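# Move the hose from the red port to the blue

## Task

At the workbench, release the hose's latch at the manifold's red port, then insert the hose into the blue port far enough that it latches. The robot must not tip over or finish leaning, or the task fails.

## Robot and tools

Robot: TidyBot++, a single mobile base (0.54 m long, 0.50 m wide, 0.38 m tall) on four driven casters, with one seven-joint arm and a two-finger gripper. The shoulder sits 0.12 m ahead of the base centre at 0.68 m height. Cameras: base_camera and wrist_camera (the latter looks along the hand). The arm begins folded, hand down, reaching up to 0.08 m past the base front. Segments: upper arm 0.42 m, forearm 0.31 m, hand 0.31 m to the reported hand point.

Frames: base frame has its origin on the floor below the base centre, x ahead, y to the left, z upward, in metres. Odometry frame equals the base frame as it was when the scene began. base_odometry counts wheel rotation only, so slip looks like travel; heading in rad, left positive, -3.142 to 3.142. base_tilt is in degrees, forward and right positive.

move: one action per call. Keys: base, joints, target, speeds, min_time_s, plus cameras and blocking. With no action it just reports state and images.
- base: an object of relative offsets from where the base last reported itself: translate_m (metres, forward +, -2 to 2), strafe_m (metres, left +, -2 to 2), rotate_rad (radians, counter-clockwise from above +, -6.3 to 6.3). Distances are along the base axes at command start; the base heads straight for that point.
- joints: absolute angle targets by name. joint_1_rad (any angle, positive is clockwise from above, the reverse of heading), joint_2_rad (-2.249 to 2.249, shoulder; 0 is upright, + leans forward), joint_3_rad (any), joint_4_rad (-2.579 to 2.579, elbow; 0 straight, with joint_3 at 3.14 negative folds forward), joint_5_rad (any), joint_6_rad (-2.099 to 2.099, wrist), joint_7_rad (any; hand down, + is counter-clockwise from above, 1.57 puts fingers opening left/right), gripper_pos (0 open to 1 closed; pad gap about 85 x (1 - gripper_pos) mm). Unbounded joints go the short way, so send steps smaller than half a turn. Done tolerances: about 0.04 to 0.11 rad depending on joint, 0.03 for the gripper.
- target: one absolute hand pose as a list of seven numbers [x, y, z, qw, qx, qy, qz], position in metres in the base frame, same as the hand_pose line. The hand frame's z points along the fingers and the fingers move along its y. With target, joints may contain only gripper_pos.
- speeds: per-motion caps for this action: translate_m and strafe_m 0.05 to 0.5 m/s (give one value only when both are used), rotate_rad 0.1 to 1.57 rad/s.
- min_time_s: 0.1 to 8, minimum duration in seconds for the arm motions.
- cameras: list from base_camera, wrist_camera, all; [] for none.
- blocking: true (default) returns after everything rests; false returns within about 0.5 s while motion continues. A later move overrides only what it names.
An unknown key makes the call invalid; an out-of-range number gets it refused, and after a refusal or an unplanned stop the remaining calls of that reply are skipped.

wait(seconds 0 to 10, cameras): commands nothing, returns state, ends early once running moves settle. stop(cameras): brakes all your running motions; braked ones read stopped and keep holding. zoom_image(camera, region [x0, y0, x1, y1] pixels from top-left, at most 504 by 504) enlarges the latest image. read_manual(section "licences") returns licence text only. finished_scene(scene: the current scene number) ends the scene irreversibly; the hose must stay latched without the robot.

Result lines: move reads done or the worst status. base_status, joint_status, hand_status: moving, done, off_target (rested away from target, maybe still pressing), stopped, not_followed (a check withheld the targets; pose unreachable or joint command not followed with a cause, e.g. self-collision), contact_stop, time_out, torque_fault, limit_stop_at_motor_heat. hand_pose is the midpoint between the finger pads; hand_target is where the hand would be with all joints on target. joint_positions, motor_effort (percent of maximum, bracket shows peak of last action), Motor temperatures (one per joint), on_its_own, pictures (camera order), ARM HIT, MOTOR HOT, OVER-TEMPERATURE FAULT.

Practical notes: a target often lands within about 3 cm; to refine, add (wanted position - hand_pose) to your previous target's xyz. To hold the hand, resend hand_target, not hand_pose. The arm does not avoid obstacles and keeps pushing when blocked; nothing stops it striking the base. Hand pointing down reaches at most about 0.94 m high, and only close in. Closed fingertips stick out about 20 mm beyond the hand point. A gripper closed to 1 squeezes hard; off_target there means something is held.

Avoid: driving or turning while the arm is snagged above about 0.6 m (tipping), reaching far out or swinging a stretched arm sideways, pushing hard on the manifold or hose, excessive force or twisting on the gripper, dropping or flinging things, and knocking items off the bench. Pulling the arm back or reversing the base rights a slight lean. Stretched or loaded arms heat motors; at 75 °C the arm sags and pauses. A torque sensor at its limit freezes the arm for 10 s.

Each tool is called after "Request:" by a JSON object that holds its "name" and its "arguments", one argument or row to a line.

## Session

Request:
{"name": "move", "arguments": {
  "joints": {"joint_2_rad": -0.6, "joint_4_rad": -2.1, "joint_6_rad": -0.5},
  "cameras": ["all"]
}}

Scene clock: 1.60 s.
Motor temperatures (°C): [32 30 25 33 33 37 37]
move: done
base_odometry: x=+0.000 y=+0.000 heading=+0.000
base_tilt: forward=-0.6 right=+0.5
base_status: not commanded
joint_positions: joint_1_rad=+0.031 joint_2_rad=-0.590 joint_3_rad=+3.134 joint_4_rad=-2.130 joint_5_rad=+0.018 joint_6_rad=-0.579 joint_7_rad=+1.527 gripper_pos=+0.000
joint_status: all done
motor_effort: joint_1_rad=+1(2) joint_2_rad=-1(3) joint_3_rad=+0(1) joint_4_rad=+18(19) joint_5_rad=+0(1) joint_6_rad=+9(9) joint_7_rad=+1(2)
hand_pose: x=+0.4647 y=-0.0095 z=+0.8788 quat_wxyz=(+0.005, +0.872, -0.025, +0.489) (m; base frame)
hand_target: x=+0.4779 y=-0.0093 z=+0.9217 quat_wxyz=(+0.005, +0.841, -0.023, +0.540) (m; base frame)
hand_status: not commanded
pictures: base_camera, wrist_camera
Images, in order (width x height): base_camera 644x364, wrist_camera 644x476.

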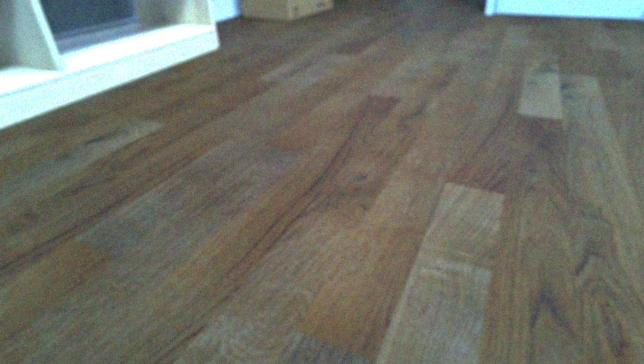

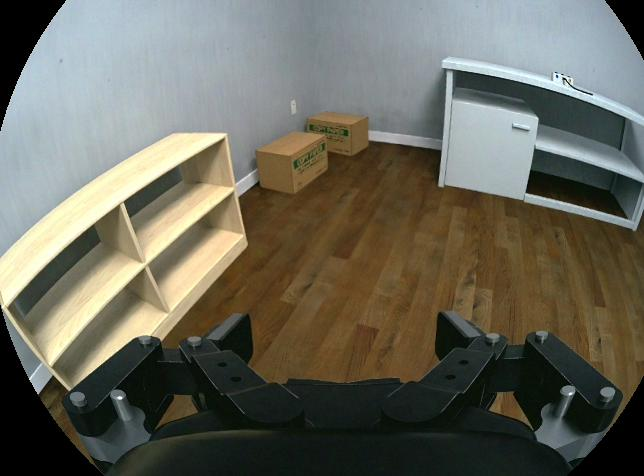

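Request:
{"name": "move", "arguments": {
  "base": {"translate_m": 0.9, "strafe_m": -0.75, "rotate_rad": -0.47},
  "joints": {"joint_6_rad": -0.5, "joint_4_rad": -2.05},
  "cameras": ["wrist_camera"]
}}

Scene clock: 15.93 s.
move: done
base_odometry: x=+0.900 y=-0.750 heading=-0.471
base_tilt: forward=-0.6 right=+0.5
base_status: done
joint_positions: joint_1_rad=+0.031 joint_2_rad=-0.599 joint_3_rad=+3.133 joint_4_rad=-2.078 joint_5_rad=+0.018 joint_6_rad=-0.571 joint_7_rad=+1.527 gripper_pos=+0.000
joint_status: all done
motor_effort: joint_1_rad=+0(2) joint_2_rad=+0(3) joint_3_rad=+0(2) joint_4_rad=+18(20) joint_5_rad=+0(2) joint_6_rad=+9(11) joint_7_rad=+2(2)
hand_pose: x=+0.4709 y=-0.0091 z=+0.9145 quat_wxyz=(+0.005, +0.854, -0.024, +0.519) (m; base frame)
hand_target: x=+0.4825 y=-0.0093 z=+0.9517 quat_wxyz=(+0.004, +0.827, -0.023, +0.561) (m; base frame)
hand_status: not commanded
pictures: wrist_camera
Images, in order (width x height): wrist_camera 644x476.

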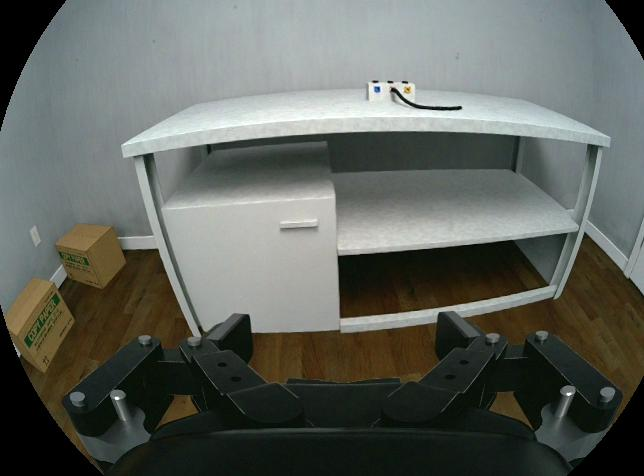

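Request:
{"name": "zoom_image", "arguments": {
  "camera": "wrist_camera",
  "region": [340, 65, 480, 125]
}}

Scaled by 3.600.

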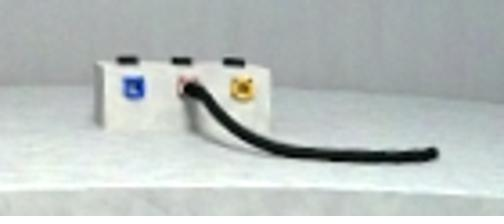

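Request:
{"name": "move", "arguments": {
  "base": {"translate_m": 0.45, "strafe_m": -0.24},
  "joints": {"joint_2_rad": -0.67, "joint_4_rad": -1.66, "joint_6_rad": -1.1},
  "cameras": ["all"]
}}

Scene clock: 27.33 s.
move: done
base_odometry: x=+1.192 y=-1.168 heading=-0.470
base_tilt: forward=-0.6 right=+0.5
base_status: done
joint_positions: joint_1_rad=+0.031 joint_2_rad=-0.661 joint_3_rad=+3.133 joint_4_rad=-1.692 joint_5_rad=+0.018 joint_6_rad=-1.042 joint_7_rad=+1.527 gripper_pos=+0.000
joint_status: all done
motor_effort: joint_1_rad=+1(2) joint_2_rad=+3(5) joint_3_rad=+0(1) joint_4_rad=+17(21) joint_5_rad=+0(1) joint_6_rad=+9(11) joint_7_rad=+1(2)
hand_pose: x=+0.4030 y=-0.0088 z=+1.0254 quat_wxyz=(+0.006, +0.860, -0.028, +0.509) (m; base frame)
hand_target: x=+0.3906 y=-0.0089 z=+1.0296 quat_wxyz=(+0.006, +0.864, -0.029, +0.502) (m; base frame)
hand_status: not commanded
pictures: base_camera, wrist_camera
Images, in order (width x height): base_camera 644x364, wrist_camera 644x476.

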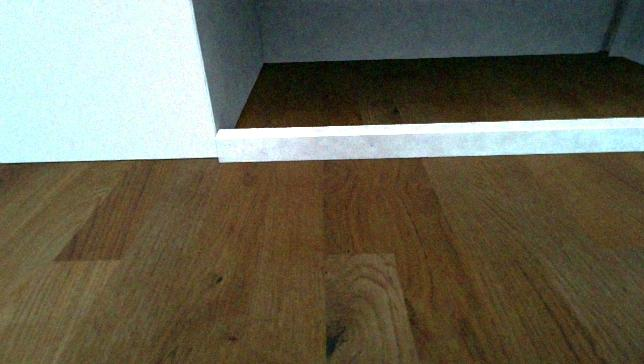

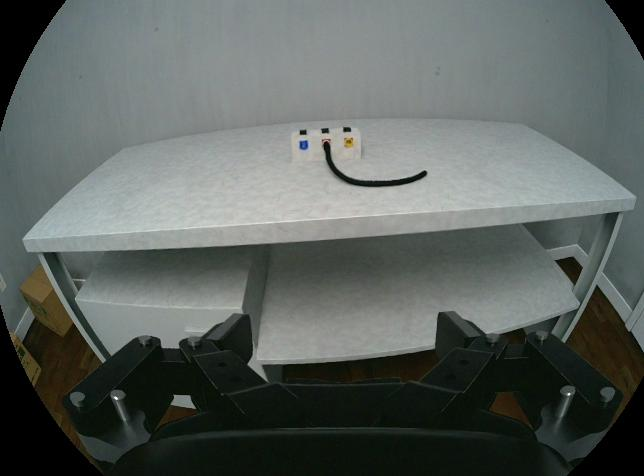

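Request:
{"name": "move", "arguments": {
  "base": {"translate_m": 0.40, "rotate_rad": 0.04},
  "speeds": {"translate_m": 0.3},
  "joints": {"gripper_pos": 1.0},
  "cameras": ["all"]
}}

Scene clock: 46.00 s.
move: done
base_odometry: x=+1.549 y=-1.350 heading=-0.429
base_tilt: forward=-0.6 right=+0.5
base_status: done
joint_positions: joint_1_rad=+0.031 joint_2_rad=-0.665 joint_3_rad=+3.133 joint_4_rad=-1.690 joint_5_rad=+0.018 joint_6_rad=-1.045 joint_7_rad=+1.527 gripper_pos=+0.999
joint_status: all done
motor_effort: joint_1_rad=+0(2) joint_2_rad=+3(5) joint_3_rad=-1(2) joint_4_rad=+17(17) joint_5_rad=-1(1) joint_6_rad=+9(10) joint_7_rad=+1(2)
hand_pose: x=+0.4011 y=-0.0087 z=+1.0273 quat_wxyz=(+0.006, +0.859, -0.028, +0.511) (m; base frame)
hand_target: x=+0.3906 y=-0.0089 z=+1.0296 quat_wxyz=(+0.006, +0.864, -0.029, +0.502) (m; base frame)
hand_status: not commanded
pictures: base_camera, wrist_camera
Images, in order (width x height): base_camera 644x364, wrist_camera 644x476.

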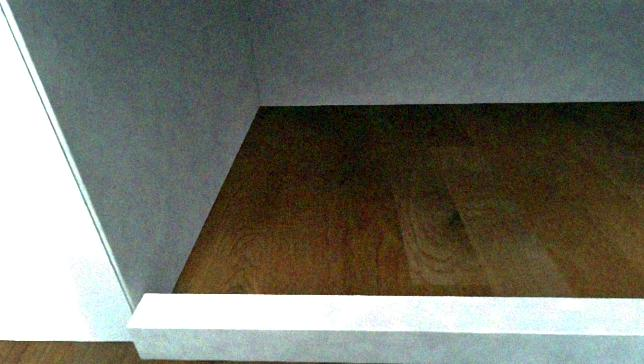

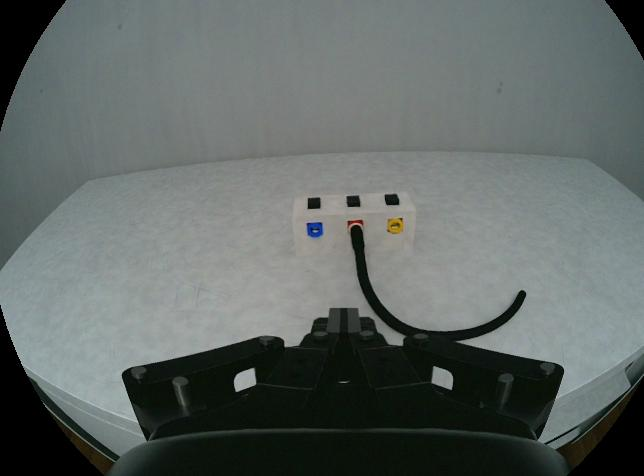

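Request:
{"name": "move", "arguments": {
  "base": {"translate_m": 0.10, "strafe_m": -0.046},
  "speeds": {"translate_m": 0.2}
}}

Request:
{"name": "move", "arguments": {
  "target": [0.605, 0.0, 0.995, 0.01, 0.962, 0.0, 0.272],
  "min_time_s": 2,
  "cameras": ["all"]
}}

Scene clock: 60.53 s.
move: done
base_odometry: x=+1.621 y=-1.433 heading=-0.429
base_tilt: forward=-0.6 right=+0.5
base_status: done
joint_positions: joint_1_rad=+0.031 joint_2_rad=-0.667 joint_3_rad=+3.133 joint_4_rad=-1.689 joint_5_rad=+0.018 joint_6_rad=-1.046 joint_7_rad=+1.527 gripper_pos=+0.999
joint_status: not commanded
motor_effort: joint_1_rad=+0(2) joint_2_rad=+3(6) joint_3_rad=-1(2) joint_4_rad=+17(17) joint_5_rad=+1(1) joint_6_rad=+9(10) joint_7_rad=+1(2)
hand_pose: x=+0.4004 y=-0.0087 z=+1.0281 quat_wxyz=(+0.006, +0.859, -0.028, +0.512) (m; base frame)
hand_target: x=+0.3906 y=-0.0089 z=+1.0296 quat_wxyz=(+0.006, +0.864, -0.029, +0.502) (m; base frame)
hand_status: not commanded
pictures: none

Scene clock: 63.10 s.
move: done
base_odometry: x=+1.621 y=-1.433 heading=-0.429
base_tilt: forward=-0.6 right=+0.5
base_status: not commanded
joint_positions: joint_1_rad=-0.025 joint_2_rad=+0.108 joint_3_rad=+3.154 joint_4_rad=-0.940 joint_5_rad=+0.018 joint_6_rad=-1.499 joint_7_rad=+1.527 gripper_pos=+0.999
joint_status: not commanded
motor_effort: joint_1_rad=+0(2) joint_2_rad=-18(20) joint_3_rad=-1(1) joint_4_rad=+15(17) joint_5_rad=+0(1) joint_6_rad=+6(10) joint_7_rad=+1(2)
hand_pose: x=+0.6112 y=+0.0025 z=+0.9991 quat_wxyz=(+0.001, +0.956, -0.017, +0.293) (m; base frame)
hand_target: x=+0.6050 y=+0.0000 z=+0.9950 quat_wxyz=(+0.010, +0.962, +0.000, +0.272) (m; base frame)
hand_status: done (0.008 m and 3.3 deg from the pose sent, 0.207 m and 30.2 deg at the start)
pictures: base_camera, wrist_camera
Images, in order (width x height): base_camera 644x364, wrist_camera 644x476.

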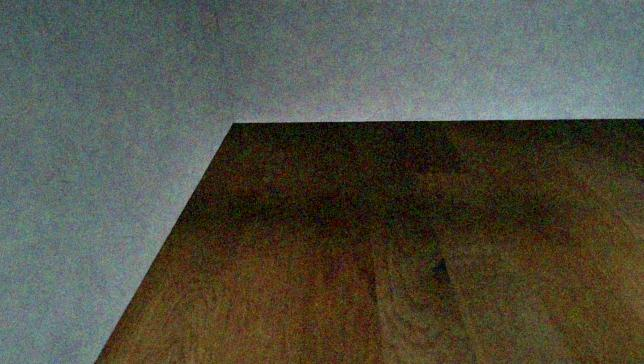

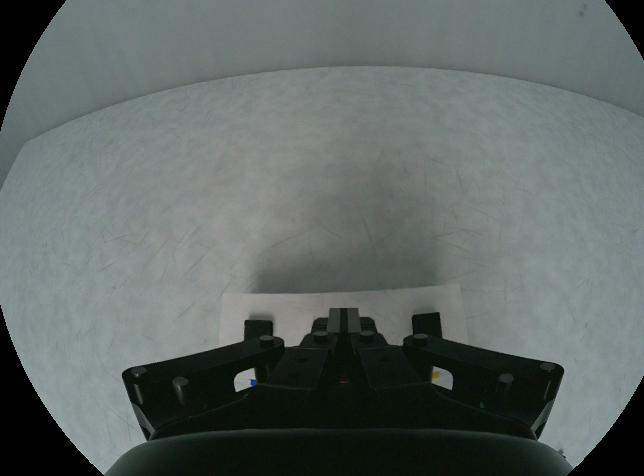

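Request:
{"name": "move", "arguments": {
  "target": [0.625, 0.0, 0.965, 0.01, 0.966, 0.01, 0.26],
  "min_time_s": 1,
  "cameras": ["wrist_camera"]
}}

Scene clock: 71.47 s.
move: done
base_odometry: x=+1.621 y=-1.433 heading=-0.429
base_tilt: forward=-0.6 right=+0.5
base_status: not commanded
joint_positions: joint_1_rad=-0.025 joint_2_rad=+0.130 joint_3_rad=+3.154 joint_4_rad=-0.948 joint_5_rad=+0.018 joint_6_rad=-1.500 joint_7_rad=+1.534 gripper_pos=+0.999
joint_status: not commanded
motor_effort: joint_1_rad=+1(2) joint_2_rad=-19(20) joint_3_rad=-1(2) joint_4_rad=+15(16) joint_5_rad=+0(1) joint_6_rad=+6(7) joint_7_rad=+1(2)
hand_pose: x=+0.6167 y=+0.0027 z=+0.9847 quat_wxyz=(+0.003, +0.960, -0.013, +0.278) (m; base frame)
hand_target: x=+0.6250 y=+0.0000 z=+0.9650 quat_wxyz=(+0.010, +0.966, +0.010, +0.260) (m; base frame)
hand_status: done (0.022 m and 3.5 deg from the pose sent, 0.037 m and 5.1 deg at the start)
pictures: wrist_camera
Images, in order (width x height): wrist_camera 644x476.

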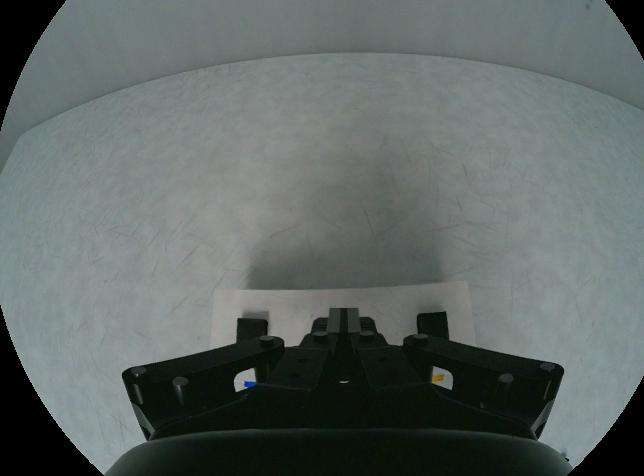

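Request:
{"name": "move", "arguments": {
  "target": [0.638, 0.0, 0.94, 0.01, 0.966, 0.01, 0.26],
  "min_time_s": 1.2,
  "cameras": ["wrist_camera"]
}}

Scene clock: 77.60 s.
move: done
base_odometry: x=+1.621 y=-1.433 heading=-0.429
base_tilt: forward=-0.6 right=+0.5
base_status: not commanded
joint_positions: joint_1_rad=-0.025 joint_2_rad=+0.133 joint_3_rad=+3.154 joint_4_rad=-1.026 joint_5_rad=+0.018 joint_6_rad=-1.478 joint_7_rad=+1.534 gripper_pos=+0.999
joint_status: not commanded
motor_effort: joint_1_rad=+1(2) joint_2_rad=-19(20) joint_3_rad=-1(1) joint_4_rad=+15(16) joint_5_rad=+0(1) joint_6_rad=+6(7) joint_7_rad=+1(2)
hand_pose: x=+0.6136 y=+0.0026 z=+0.9524 quat_wxyz=(+0.004, +0.968, -0.013, +0.250) (m; base frame)
hand_target: x=+0.6380 y=+0.0000 z=+0.9400 quat_wxyz=(+0.010, +0.966, +0.010, +0.260) (m; base frame)
hand_status: done (0.028 m and 3.0 deg from the pose sent, 0.050 m and 3.5 deg at the start)
pictures: wrist_camera
Images, in order (width x height): wrist_camera 644x476.

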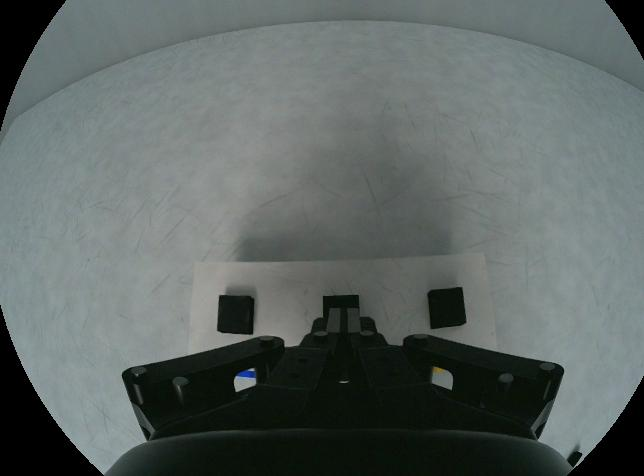

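Request:
{"name": "move", "arguments": {
  "target": [0.638, 0.0, 0.90, 0.01, 0.966, 0.01, 0.26],
  "min_time_s": 1.2
}}

Request:
{"name": "move", "arguments": {
  "target": [0.635, 0.0, 0.86, 0.01, 0.966, 0.01, 0.26],
  "min_time_s": 1.2,
  "cameras": ["wrist_camera"]
}}

Scene clock: 84.13 s.
move: done
base_odometry: x=+1.621 y=-1.433 heading=-0.429
base_tilt: forward=-0.6 right=+0.5
base_status: not commanded
joint_positions: joint_1_rad=-0.025 joint_2_rad=+0.066 joint_3_rad=+3.154 joint_4_rad=-1.151 joint_5_rad=+0.018 joint_6_rad=-1.342 joint_7_rad=+1.534 gripper_pos=+0.999
joint_status: not commanded
motor_effort: joint_1_rad=-1(1) joint_2_rad=-5(19) joint_3_rad=-2(2) joint_4_rad=+10(15) joint_5_rad=-1(3) joint_6_rad=+6(7) joint_7_rad=+1(2)
hand_pose: x=+0.6128 y=+0.0025 z=+0.9505 quat_wxyz=(+0.002, +0.958, -0.012, +0.287) (m; base frame)
hand_target: x=+0.6380 y=+0.0000 z=+0.8999 quat_wxyz=(+0.010, +0.966, +0.010, +0.260) (m; base frame)
hand_status: done (0.056 m and 4.2 deg from the pose sent, 0.058 m and 3.0 deg at the start)
pictures: none

Scene clock: 85.63 s.
move: off_target
base_odometry: x=+1.621 y=-1.433 heading=-0.429
base_tilt: forward=-0.6 right=+0.5
base_status: not commanded
joint_positions: joint_1_rad=-0.025 joint_2_rad=+0.001 joint_3_rad=+3.154 joint_4_rad=-1.281 joint_5_rad=+0.018 joint_6_rad=-1.199 joint_7_rad=+1.534 gripper_pos=+0.999
joint_status: not commanded
motor_effort: joint_1_rad=-1(2) joint_2_rad=+3(5) joint_3_rad=-3(3) joint_4_rad=+6(9) joint_5_rad=-3(3) joint_6_rad=+6(7) joint_7_rad=+1(2)
hand_pose: x=+0.6118 y=+0.0023 z=+0.9465 quat_wxyz=(+0.001, +0.946, -0.011, +0.325) (m; base frame)
hand_target: x=+0.6350 y=+0.0000 z=+0.8600 quat_wxyz=(+0.010, +0.966, +0.010, +0.260) (m; base frame)
hand_status: off_target (0.090 m and 8.2 deg from the pose sent, 0.093 m and 4.2 deg at the start)
pictures: wrist_camera
Images, in order (width x height): wrist_camera 644x476.

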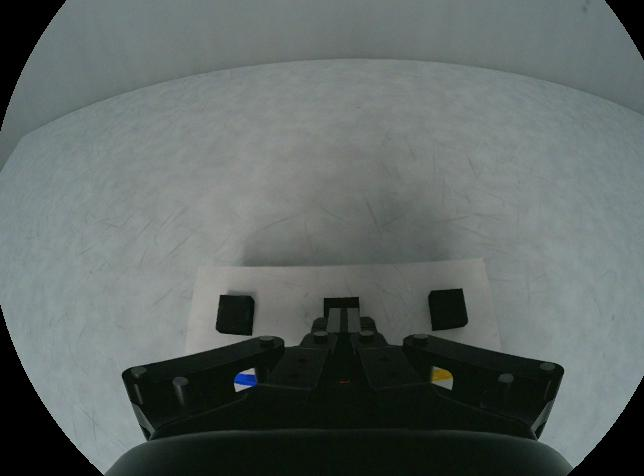

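Request:
{"name": "move", "arguments": {
  "target": [0.63, 0.0, 0.85, 0.01, 0.966, 0.01, 0.26],
  "min_time_s": 0.8
}}

Request:
{"name": "move", "arguments": {
  "target": [0.60, 0.0, 0.99, 0.01, 0.962, 0.01, 0.272],
  "min_time_s": 1
}}

Request:
{"name": "move", "arguments": {
  "target": [0.50, 0.0, 0.99, 0.01, 0.962, 0.01, 0.272],
  "joints": {"gripper_pos": 0.5},
  "min_time_s": 1,
  "cameras": ["wrist_camera"]
}}

Scene clock: 91.97 s.
move: off_target
base_odometry: x=+1.621 y=-1.433 heading=-0.429
base_tilt: forward=-0.6 right=+0.5
base_status: not commanded
joint_positions: joint_1_rad=-0.025 joint_2_rad=-0.019 joint_3_rad=+3.155 joint_4_rad=-1.319 joint_5_rad=+0.018 joint_6_rad=-1.155 joint_7_rad=+1.534 gripper_pos=+0.999
joint_status: not commanded
motor_effort: joint_1_rad=-2(2) joint_2_rad=+5(5) joint_3_rad=-3(3) joint_4_rad=+5(6) joint_5_rad=-3(4) joint_6_rad=+5(6) joint_7_rad=+1(2)
hand_pose: x=+0.6114 y=+0.0022 z=+0.9457 quat_wxyz=(+0.001, +0.942, -0.011, +0.337) (m; base frame)
hand_target: x=+0.6300 y=+0.0000 z=+0.8500 quat_wxyz=(+0.010, +0.966, +0.010, +0.260) (m; base frame)
hand_status: off_target (0.098 m and 9.6 deg from the pose sent, 0.098 m and 8.2 deg at the start)
pictures: none

Scene clock: 93.93 s.
move: done
base_odometry: x=+1.621 y=-1.433 heading=-0.429
base_tilt: forward=-0.6 right=+0.5
base_status: not commanded
joint_positions: joint_1_rad=-0.025 joint_2_rad=+0.098 joint_3_rad=+3.155 joint_4_rad=-0.979 joint_5_rad=+0.018 joint_6_rad=-1.477 joint_7_rad=+1.534 gripper_pos=+0.999
joint_status: not commanded
motor_effort: joint_1_rad=+1(2) joint_2_rad=-18(22) joint_3_rad=-1(3) joint_4_rad=+15(17) joint_5_rad=+1(4) joint_6_rad=+6(10) joint_7_rad=+1(2)
hand_pose: x=+0.6096 y=+0.0022 z=+0.9904 quat_wxyz=(+0.002, +0.957, -0.013, +0.290) (m; base frame)
hand_target: x=+0.6000 y=+0.0000 z=+0.9900 quat_wxyz=(+0.010, +0.962, +0.010, +0.272) (m; base frame)
hand_status: done (0.010 m and 3.5 deg from the pose sent, 0.046 m and 8.2 deg at the start)
pictures: none

Scene clock: 95.23 s.
move: done
base_odometry: x=+1.621 y=-1.433 heading=-0.429
base_tilt: forward=-0.6 right=+0.5
base_status: not commanded
joint_positions: joint_1_rad=-0.025 joint_2_rad=-0.132 joint_3_rad=+3.155 joint_4_rad=-1.165 joint_5_rad=+0.018 joint_6_rad=-1.486 joint_7_rad=+1.534 gripper_pos=+0.500
joint_status: all done
motor_effort: joint_1_rad=+0(2) joint_2_rad=-11(20) joint_3_rad=-1(1) joint_4_rad=+15(16) joint_5_rad=+0(2) joint_6_rad=+7(7) joint_7_rad=+2(2)
hand_pose: x=+0.5154 y=+0.0000 z=+1.0071 quat_wxyz=(+0.000, +0.952, -0.014, +0.306) (m; base frame)
hand_target: x=+0.5000 y=+0.0000 z=+0.9900 quat_wxyz=(+0.010, +0.962, +0.010, +0.272) (m; base frame)
hand_status: done (0.023 m and 5.1 deg from the pose sent, 0.110 m and 3.5 deg at the start)
pictures: wrist_camera
Images, in order (width x height): wrist_camera 644x476.

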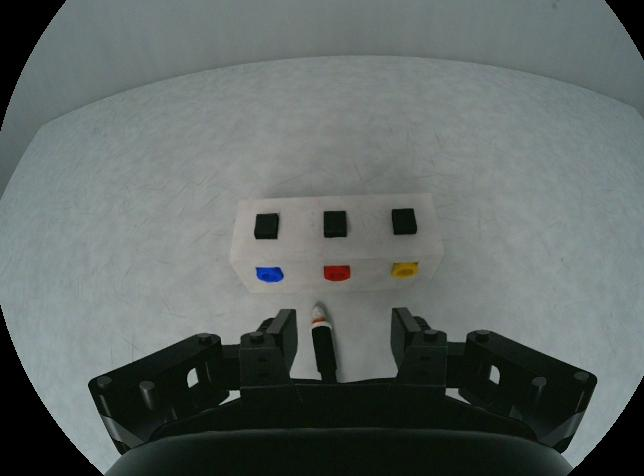

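Request:
{"name": "move", "arguments": {
  "target": [0.554, 0.018, 0.915, 0.012, 0.9945, 0.012, 0.1045],
  "joints": {"gripper_pos": 0.5},
  "min_time_s": 1.8,
  "cameras": ["wrist_camera"]
}}

Scene clock: 105.80 s.
move: done
base_odometry: x=+1.621 y=-1.433 heading=-0.429
base_tilt: forward=-0.6 right=+0.5
base_status: not commanded
joint_positions: joint_1_rad=-0.064 joint_2_rad=+0.174 joint_3_rad=+3.155 joint_4_rad=-0.994 joint_5_rad=+0.018 joint_6_rad=-1.715 joint_7_rad=+1.534 gripper_pos=+0.500
joint_status: all done
motor_effort: joint_1_rad=+1(2) joint_2_rad=-20(22) joint_3_rad=-1(2) joint_4_rad=+15(15) joint_5_rad=+0(1) joint_6_rad=+4(7) joint_7_rad=+1(2)
hand_pose: x=+0.5604 y=+0.0187 z=+0.9184 quat_wxyz=(+0.004, +0.992, +0.004, +0.129) (m; base frame)
hand_target: x=+0.5540 y=+0.0180 z=+0.9150 quat_wxyz=(+0.012, +0.994, +0.012, +0.104) (m; base frame)
hand_status: done (0.007 m and 3.1 deg from the pose sent, 0.101 m and 23.9 deg at the start)
pictures: wrist_camera
Images, in order (width x height): wrist_camera 644x476.

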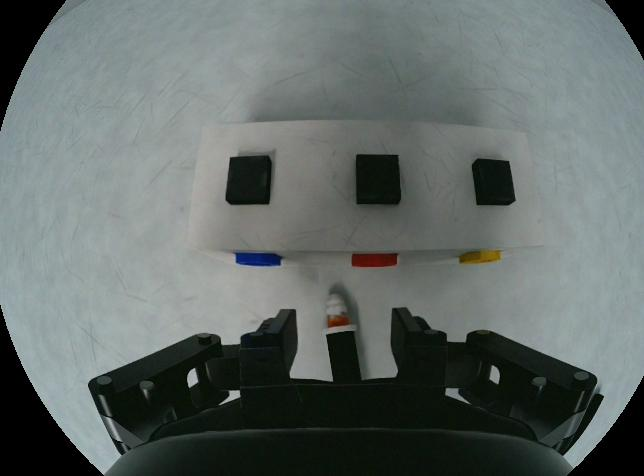

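Request:
{"name": "move", "arguments": {
  "target": [0.548, 0.018, 0.868, 0.012, 0.9955, 0.012, 0.092],
  "min_time_s": 1.5,
  "cameras": ["wrist_camera"]
}}

Scene clock: 111.40 s.
move: done
base_odometry: x=+1.621 y=-1.433 heading=-0.429
base_tilt: forward=-0.6 right=+0.5
base_status: not commanded
joint_positions: joint_1_rad=-0.064 joint_2_rad=+0.158 joint_3_rad=+3.155 joint_4_rad=-1.131 joint_5_rad=+0.018 joint_6_rad=-1.686 joint_7_rad=+1.534 gripper_pos=+0.500
joint_status: not commanded
motor_effort: joint_1_rad=+0(2) joint_2_rad=-16(20) joint_3_rad=-1(2) joint_4_rad=+12(15) joint_5_rad=+0(1) joint_6_rad=+2(4) joint_7_rad=+1(2)
hand_pose: x=+0.5387 y=+0.0174 z=+0.8781 quat_wxyz=(+0.006, +0.996, +0.005, +0.084) (m; base frame)
hand_target: x=+0.5480 y=+0.0180 z=+0.8680 quat_wxyz=(+0.012, +0.996, +0.012, +0.092) (m; base frame)
hand_status: done (0.014 m and 1.4 deg from the pose sent, 0.052 m and 4.5 deg at the start)
pictures: wrist_camera
Images, in order (width x height): wrist_camera 644x476.

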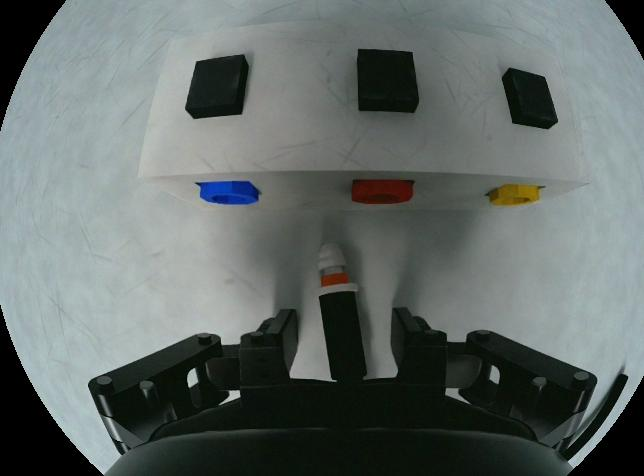

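Request:
{"name": "move", "arguments": {
  "base": {"translate_m": 0.005},
  "target": [0.548, 0.018, 0.876, 0.012, 0.9955, 0.012, 0.095],
  "min_time_s": 0.7
}}

Request:
{"name": "move", "arguments": {
  "joints": {"gripper_pos": 0.92},
  "cameras": ["wrist_camera"]
}}

Scene clock: 116.87 s.
move: done
base_odometry: x=+1.626 y=-1.435 heading=-0.430
base_tilt: forward=-0.6 right=+0.5
base_status: done
joint_positions: joint_1_rad=-0.064 joint_2_rad=+0.155 joint_3_rad=+3.155 joint_4_rad=-1.133 joint_5_rad=+0.018 joint_6_rad=-1.685 joint_7_rad=+1.534 gripper_pos=+0.500
joint_status: not commanded
motor_effort: joint_1_rad=-1(2) joint_2_rad=-19(19) joint_3_rad=-1(1) joint_4_rad=+14(15) joint_5_rad=-1(1) joint_6_rad=+3(4) joint_7_rad=+2(2)
hand_pose: x=+0.5377 y=+0.0174 z=+0.8783 quat_wxyz=(+0.006, +0.996, +0.005, +0.084) (m; base frame)
hand_target: x=+0.5480 y=+0.0180 z=+0.8760 quat_wxyz=(+0.012, +0.995, +0.012, +0.095) (m; base frame)
hand_status: done (0.011 m and 1.6 deg from the pose sent, 0.010 m and 1.6 deg at the start)
pictures: none

Scene clock: 117.63 s.
move: off_target
base_odometry: x=+1.626 y=-1.435 heading=-0.430
base_tilt: forward=-0.6 right=+0.5
base_status: not commanded
joint_positions: joint_1_rad=-0.071 joint_2_rad=+0.150 joint_3_rad=+3.155 joint_4_rad=-1.133 joint_5_rad=+0.018 joint_6_rad=-1.685 joint_7_rad=+1.534 gripper_pos=+0.864
joint_status: gripper_pos off_target (ended at +0.864, target +0.920)
motor_effort: joint_1_rad=+2(4) joint_2_rad=-16(19) joint_3_rad=+0(1) joint_4_rad=+12(14) joint_5_rad=+2(3) joint_6_rad=+2(3) joint_7_rad=+1(2)
hand_pose: x=+0.5365 y=+0.0205 z=+0.8806 quat_wxyz=(+0.006, +0.996, +0.009, +0.087) (m; base frame)
hand_target: x=+0.5480 y=+0.0180 z=+0.8760 quat_wxyz=(+0.012, +0.995, +0.012, +0.095) (m; base frame)
hand_status: not commanded
pictures: wrist_camera
Images, in order (width x height): wrist_camera 644x476.

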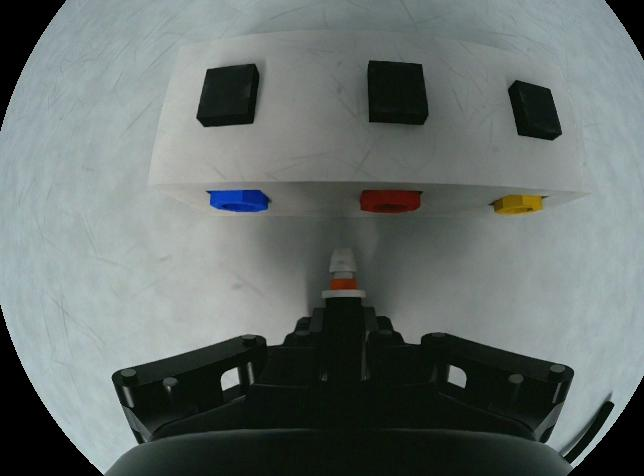

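Request:
{"name": "move", "arguments": {
  "target": [0.544, 0.018, 0.915, 0.010, 0.9955, 0.014, 0.090],
  "joints": {"gripper_pos": 1.0},
  "min_time_s": 1.5
}}

Request:
{"name": "move", "arguments": {
  "base": {"strafe_m": 0.036, "translate_m": -0.012},
  "cameras": ["wrist_camera"]
}}

Scene clock: 124.30 s.
move: off_target
base_odometry: x=+1.626 y=-1.435 heading=-0.430
base_tilt: forward=-0.6 right=+0.5
base_status: not commanded
joint_positions: joint_1_rad=-0.071 joint_2_rad=+0.165 joint_3_rad=+3.155 joint_4_rad=-0.991 joint_5_rad=+0.018 joint_6_rad=-1.750 joint_7_rad=+1.534 gripper_pos=+0.864
joint_status: gripper_pos off_target (ended at +0.864, target +1.000)
motor_effort: joint_1_rad=+0(3) joint_2_rad=-20(20) joint_3_rad=-2(2) joint_4_rad=+15(16) joint_5_rad=+0(2) joint_6_rad=+3(4) joint_7_rad=+1(2)
hand_pose: x=+0.5480 y=+0.0214 z=+0.9208 quat_wxyz=(+0.004, +0.993, +0.008, +0.118) (m; base frame)
hand_target: x=+0.5440 y=+0.0180 z=+0.9150 quat_wxyz=(+0.010, +0.996, +0.014, +0.090) (m; base frame)
hand_status: done (0.008 m and 3.3 deg from the pose sent, 0.035 m and 0.8 deg at the start)
pictures: none

Scene clock: 125.20 s.
move: done
base_odometry: x=+1.630 y=-1.397 heading=-0.430
base_tilt: forward=-0.6 right=+0.5
base_status: done
joint_positions: joint_1_rad=-0.074 joint_2_rad=+0.169 joint_3_rad=+3.155 joint_4_rad=-0.990 joint_5_rad=+0.018 joint_6_rad=-1.752 joint_7_rad=+1.534 gripper_pos=+0.864
joint_status: not commanded
motor_effort: joint_1_rad=+2(2) joint_2_rad=-20(21) joint_3_rad=+0(3) joint_4_rad=+15(15) joint_5_rad=+1(1) joint_6_rad=+3(4) joint_7_rad=+1(2)
hand_pose: x=+0.5483 y=+0.0223 z=+0.9192 quat_wxyz=(+0.004, +0.993, +0.009, +0.115) (m; base frame)
hand_target: x=+0.5440 y=+0.0180 z=+0.9150 quat_wxyz=(+0.010, +0.996, +0.014, +0.090) (m; base frame)
hand_status: not commanded
pictures: wrist_camera
Images, in order (width x height): wrist_camera 644x476.

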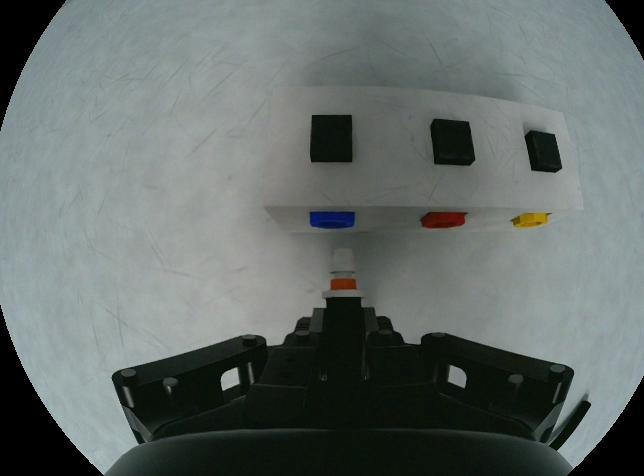

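Request:
{"name": "move", "arguments": {
  "base": {"strafe_m": 0.0045},
  "target": [0.540, 0.017, 0.917, 0.009, 0.9975, 0.014, 0.066],
  "min_time_s": 1,
  "cameras": ["wrist_camera"]
}}

Request:
{"name": "zoom_image", "arguments": {
  "camera": "wrist_camera",
  "region": [270, 190, 420, 310]
}}

Scene clock: 131.57 s.
move: done
base_odometry: x=+1.632 y=-1.393 heading=-0.430
base_tilt: forward=-0.6 right=+0.5
base_status: done
joint_positions: joint_1_rad=-0.074 joint_2_rad=+0.199 joint_3_rad=+3.155 joint_4_rad=-0.932 joint_5_rad=+0.018 joint_6_rad=-1.823 joint_7_rad=+1.534 gripper_pos=+0.864
joint_status: not commanded
motor_effort: joint_1_rad=+1(3) joint_2_rad=-21(21) joint_3_rad=-1(3) joint_4_rad=+15(15) joint_5_rad=+0(2) joint_6_rad=+3(4) joint_7_rad=+1(2)
hand_pose: x=+0.5442 y=+0.0222 z=+0.9223 quat_wxyz=(+0.005, +0.996, +0.009, +0.094) (m; base frame)
hand_target: x=+0.5400 y=+0.0170 z=+0.9170 quat_wxyz=(+0.009, +0.998, +0.014, +0.066) (m; base frame)
hand_status: done (0.009 m and 3.3 deg from the pose sent, 0.010 m and 5.7 deg at the start)
pictures: wrist_camera
Images, in order (width x height): wrist_camera 644x476.

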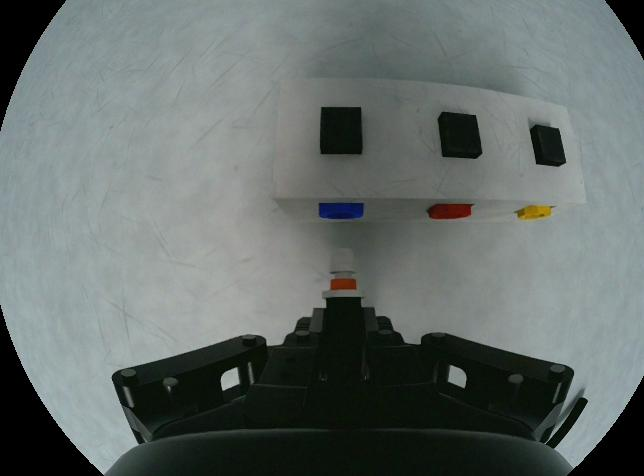

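Scaled by 3.360.

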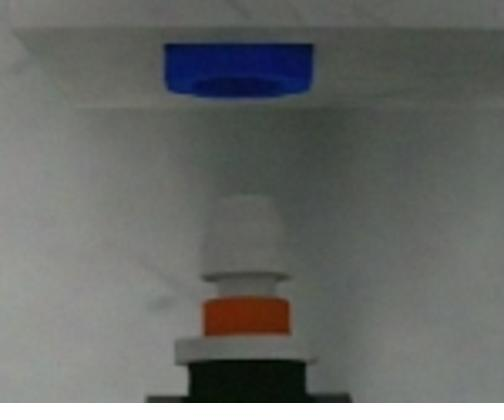

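Request:
{"name": "move", "arguments": {
  "base": {"strafe_m": 0.0012, "translate_m": 0.016},
  "speeds": {"translate_m": 0.05},
  "target": [0.540, 0.017, 0.913, 0.009, 0.9975, 0.014, 0.064],
  "cameras": ["wrist_camera"]
}}

Request:
{"name": "zoom_image", "arguments": {
  "camera": "wrist_camera",
  "region": [270, 190, 420, 310]
}}

Scene clock: 139.17 s.
move: done
base_odometry: x=+1.647 y=-1.399 heading=-0.429
base_tilt: forward=-0.6 right=+0.5
base_status: done
joint_positions: joint_1_rad=-0.074 joint_2_rad=+0.205 joint_3_rad=+3.155 joint_4_rad=-0.931 joint_5_rad=+0.018 joint_6_rad=-1.825 joint_7_rad=+1.534 gripper_pos=+0.864
joint_status: not commanded
motor_effort: joint_1_rad=+0(2) joint_2_rad=-21(22) joint_3_rad=-1(2) joint_4_rad=+14(15) joint_5_rad=+0(1) joint_6_rad=+3(4) joint_7_rad=+1(2)
hand_pose: x=+0.5454 y=+0.0223 z=+0.9196 quat_wxyz=(+0.006, +0.996, +0.009, +0.090) (m; base frame)
hand_target: x=+0.5400 y=+0.0170 z=+0.9130 quat_wxyz=(+0.009, +0.998, +0.014, +0.064) (m; base frame)
hand_status: done (0.010 m and 3.1 deg from the pose sent, 0.012 m and 3.5 deg at the start)
pictures: wrist_camera
Images, in order (width x height): wrist_camera 644x476.

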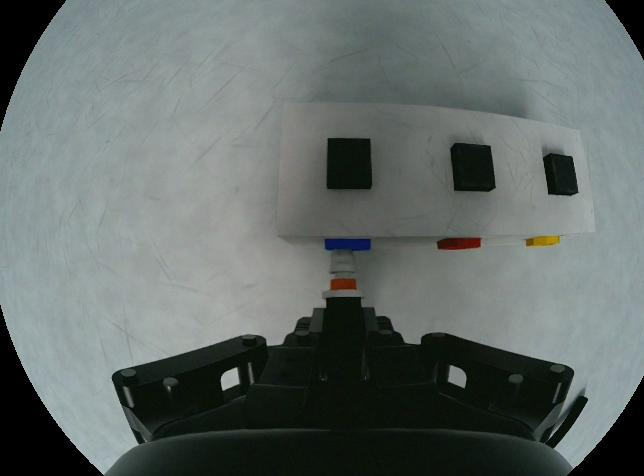

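Scaled by 3.360.

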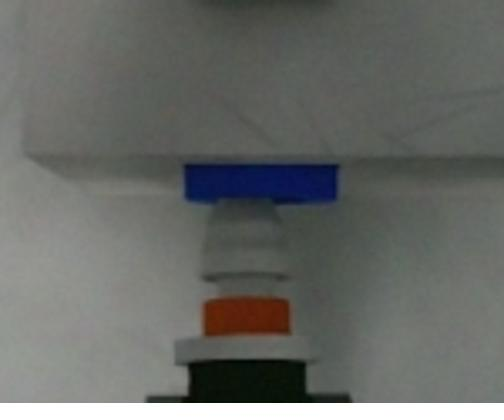

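Request:
{"name": "move", "arguments": {
  "base": {"strafe_m": -0.002, "translate_m": -0.001},
  "cameras": ["wrist_camera"]
}}

Request:
{"name": "zoom_image", "arguments": {
  "camera": "wrist_camera",
  "region": [270, 190, 420, 310]
}}

Scene clock: 143.23 s.
move: done
base_odometry: x=+1.645 y=-1.400 heading=-0.429
base_tilt: forward=-0.6 right=+0.5
base_status: done
joint_positions: joint_1_rad=-0.074 joint_2_rad=+0.206 joint_3_rad=+3.156 joint_4_rad=-0.931 joint_5_rad=+0.018 joint_6_rad=-1.825 joint_7_rad=+1.534 gripper_pos=+0.864
joint_status: not commanded
motor_effort: joint_1_rad=+1(3) joint_2_rad=-20(23) joint_3_rad=-1(4) joint_4_rad=+14(15) joint_5_rad=+0(2) joint_6_rad=+3(4) joint_7_rad=+1(2)
hand_pose: x=+0.5454 y=+0.0221 z=+0.9196 quat_wxyz=(+0.006, +0.996, +0.008, +0.090) (m; base frame)
hand_target: x=+0.5400 y=+0.0170 z=+0.9130 quat_wxyz=(+0.009, +0.998, +0.014, +0.064) (m; base frame)
hand_status: not commanded
pictures: wrist_camera
Images, in order (width x height): wrist_camera 644x476.

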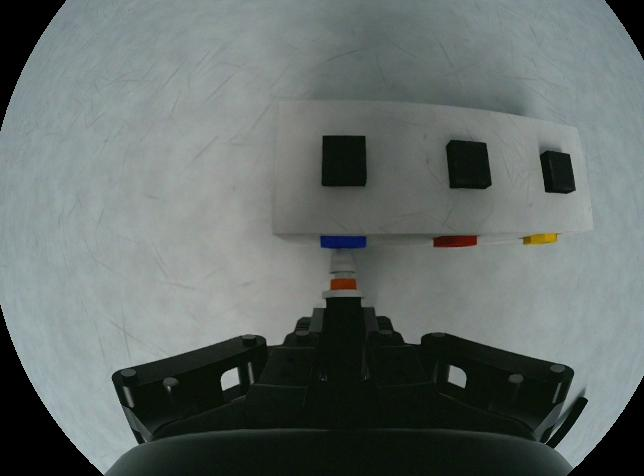

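Scaled by 3.360.

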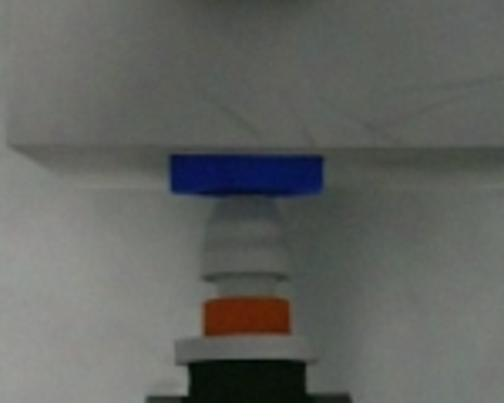

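Centred exactly. Advance.

Request:
{"name": "move", "arguments": {
  "base": {"translate_m": 0.012},
  "speeds": {"translate_m": 0.05},
  "cameras": ["wrist_camera"]
}}

Request:
{"name": "zoom_image", "arguments": {
  "camera": "wrist_camera",
  "region": [270, 190, 420, 310]
}}

Scene clock: 146.67 s.
move: done
base_odometry: x=+1.656 y=-1.405 heading=-0.429
base_tilt: forward=-0.6 right=+0.5
base_status: done
joint_positions: joint_1_rad=-0.074 joint_2_rad=+0.209 joint_3_rad=+3.156 joint_4_rad=-0.928 joint_5_rad=+0.018 joint_6_rad=-1.840 joint_7_rad=+1.534 gripper_pos=+0.864
joint_status: not commanded
motor_effort: joint_1_rad=+1(2) joint_2_rad=-19(25) joint_3_rad=-1(2) joint_4_rad=+15(17) joint_5_rad=+0(2) joint_6_rad=+4(8) joint_7_rad=+1(2)
hand_pose: x=+0.5422 y=+0.0218 z=+0.9185 quat_wxyz=(+0.006, +0.997, +0.008, +0.083) (m; base frame)
hand_target: x=+0.5400 y=+0.0170 z=+0.9130 quat_wxyz=(+0.009, +0.998, +0.014, +0.064) (m; base frame)
hand_status: not commanded
pictures: wrist_camera
Images, in order (width x height): wrist_camera 644x476.

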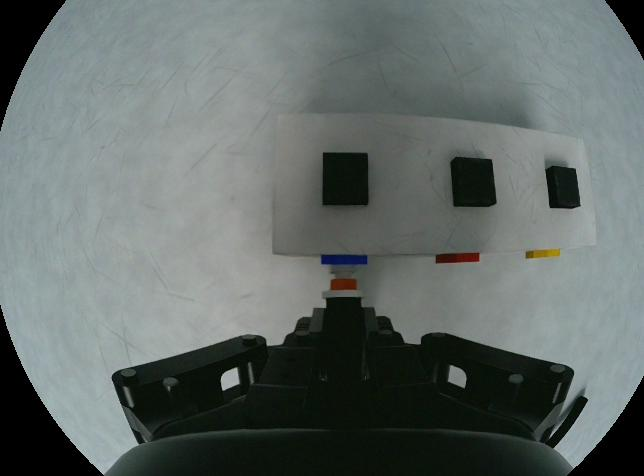

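Scaled by 3.360.

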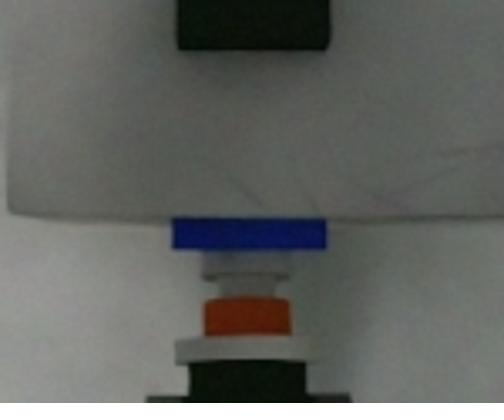

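Request:
{"name": "move", "arguments": {
  "base": {"translate_m": 0.02},
  "speeds": {"translate_m": 0.05},
  "target": [0.57, 0.017, 0.917, 0.009, 0.985, 0.01, 0.165],
  "min_time_s": 1.2
}}

Request:
{"name": "move", "arguments": {
  "target": [0.60, 0.017, 0.917, 0.009, 0.975, 0.005, 0.22],
  "base": {"translate_m": 0.01},
  "speeds": {"translate_m": 0.05},
  "min_time_s": 1,
  "cameras": ["wrist_camera"]
}}

Request:
{"name": "zoom_image", "arguments": {
  "camera": "wrist_camera",
  "region": [270, 190, 420, 310]
}}

Scene clock: 154.30 s.
move: off_target
base_odometry: x=+1.674 y=-1.413 heading=-0.429
base_tilt: forward=-0.6 right=+0.5
base_status: done
joint_positions: joint_1_rad=-0.074 joint_2_rad=+0.113 joint_3_rad=+3.156 joint_4_rad=-1.067 joint_5_rad=+0.018 joint_6_rad=-1.741 joint_7_rad=+1.534 gripper_pos=+0.864
joint_status: not commanded
motor_effort: joint_1_rad=+1(2) joint_2_rad=-13(19) joint_3_rad=+0(2) joint_4_rad=+17(17) joint_5_rad=+1(3) joint_6_rad=+12(14) joint_7_rad=+1(2)
hand_pose: x=+0.5247 y=+0.0203 z=+0.9160 quat_wxyz=(+0.004, +0.994, +0.009, +0.110) (m; base frame)
hand_target: x=+0.5700 y=+0.0170 z=+0.9170 quat_wxyz=(+0.009, +0.986, +0.010, +0.165) (m; base frame)
hand_status: off_target (0.045 m and 6.4 deg from the pose sent, 0.028 m and 9.6 deg at the start)
pictures: none

Scene clock: 155.60 s.
move: off_target
base_odometry: x=+1.683 y=-1.417 heading=-0.429
base_tilt: forward=-0.6 right=+0.5
base_status: done
joint_positions: joint_1_rad=-0.074 joint_2_rad=+0.064 joint_3_rad=+3.156 joint_4_rad=-1.140 joint_5_rad=+0.018 joint_6_rad=-1.671 joint_7_rad=+1.534 gripper_pos=+0.864
joint_status: not commanded
motor_effort: joint_1_rad=+1(3) joint_2_rad=-6(14) joint_3_rad=-1(1) joint_4_rad=+18(19) joint_5_rad=+0(2) joint_6_rad=+22(22) joint_7_rad=+1(2)
hand_pose: x=+0.5210 y=+0.0199 z=+0.9140 quat_wxyz=(+0.003, +0.991, +0.009, +0.133) (m; base frame)
hand_target: x=+0.5999 y=+0.0170 z=+0.9170 quat_wxyz=(+0.009, +0.975, +0.005, +0.220) (m; base frame)
hand_status: off_target (0.079 m and 10.2 deg from the pose sent, 0.075 m and 12.8 deg at the start)
pictures: wrist_camera
Images, in order (width x height): wrist_camera 644x476.

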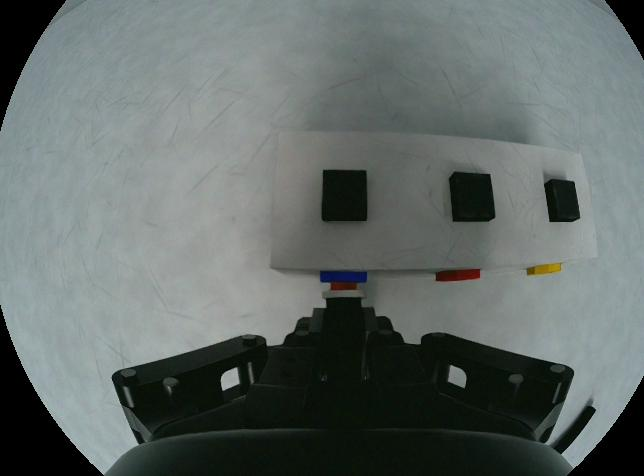

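Scaled by 3.360.

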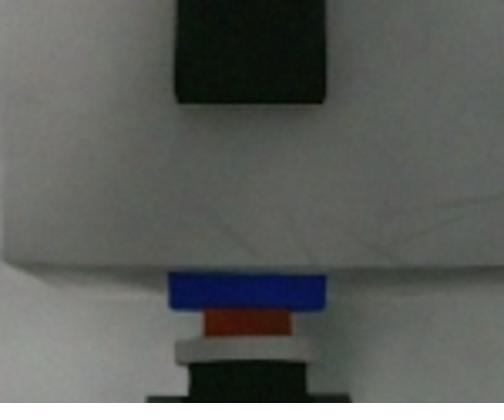

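Request:
{"name": "move", "arguments": {
  "target": [0.63, 0.016, 0.918, 0.009, 0.962, 0.0, 0.272],
  "min_time_s": 1
}}

Request:
{"name": "move", "arguments": {
  "target": [0.66, 0.016, 0.918, 0.009, 0.953, 0.0, 0.302],
  "min_time_s": 1,
  "cameras": ["wrist_camera"]
}}

Request:
{"name": "zoom_image", "arguments": {
  "camera": "wrist_camera",
  "region": [270, 190, 420, 310]
}}

Scene clock: 160.57 s.
move: off_target
base_odometry: x=+1.683 y=-1.417 heading=-0.429
base_tilt: forward=-0.6 right=+0.5
base_status: not commanded
joint_positions: joint_1_rad=-0.073 joint_2_rad=+0.025 joint_3_rad=+3.156 joint_4_rad=-1.209 joint_5_rad=+0.018 joint_6_rad=-1.581 joint_7_rad=+1.534 gripper_pos=+0.864
joint_status: not commanded
motor_effort: joint_1_rad=+0(1) joint_2_rad=-1(7) joint_3_rad=+0(2) joint_4_rad=+20(20) joint_5_rad=+0(3) joint_6_rad=+30(30) joint_7_rad=+2(2)
hand_pose: x=+0.5257 y=+0.0198 z=+0.9114 quat_wxyz=(+0.001, +0.987, +0.009, +0.163) (m; base frame)
hand_target: x=+0.6300 y=+0.0160 z=+0.9180 quat_wxyz=(+0.009, +0.962, +0.000, +0.272) (m; base frame)
hand_status: off_target (0.105 m and 12.9 deg from the pose sent, 0.109 m and 16.4 deg at the start)
pictures: none

Scene clock: 161.87 s.
move: off_target
base_odometry: x=+1.683 y=-1.417 heading=-0.429
base_tilt: forward=-0.7 right=+0.5
base_status: not commanded
joint_positions: joint_1_rad=-0.073 joint_2_rad=+0.019 joint_3_rad=+3.156 joint_4_rad=-1.221 joint_5_rad=+0.018 joint_6_rad=-1.566 joint_7_rad=+1.534 gripper_pos=+0.864
joint_status: not commanded
motor_effort: joint_1_rad=+1(2) joint_2_rad=+5(6) joint_3_rad=+0(1) joint_4_rad=+21(22) joint_5_rad=+1(2) joint_6_rad=+38(39) joint_7_rad=+2(3)
hand_pose: x=+0.5266 y=+0.0198 z=+0.9109 quat_wxyz=(+0.001, +0.986, +0.009, +0.167) (m; base frame)
hand_target: x=+0.6600 y=+0.0160 z=+0.9180 quat_wxyz=(+0.009, +0.953, +0.000, +0.302) (m; base frame)
hand_status: off_target (0.134 m and 16.0 deg from the pose sent, 0.134 m and 16.5 deg at the start)
pictures: wrist_camera
Images, in order (width x height): wrist_camera 644x476.

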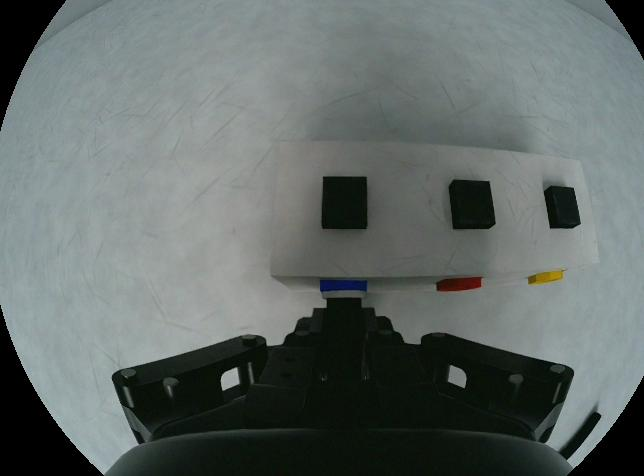

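Scaled by 3.360.

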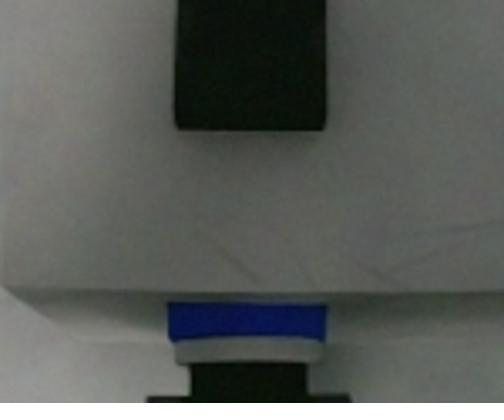

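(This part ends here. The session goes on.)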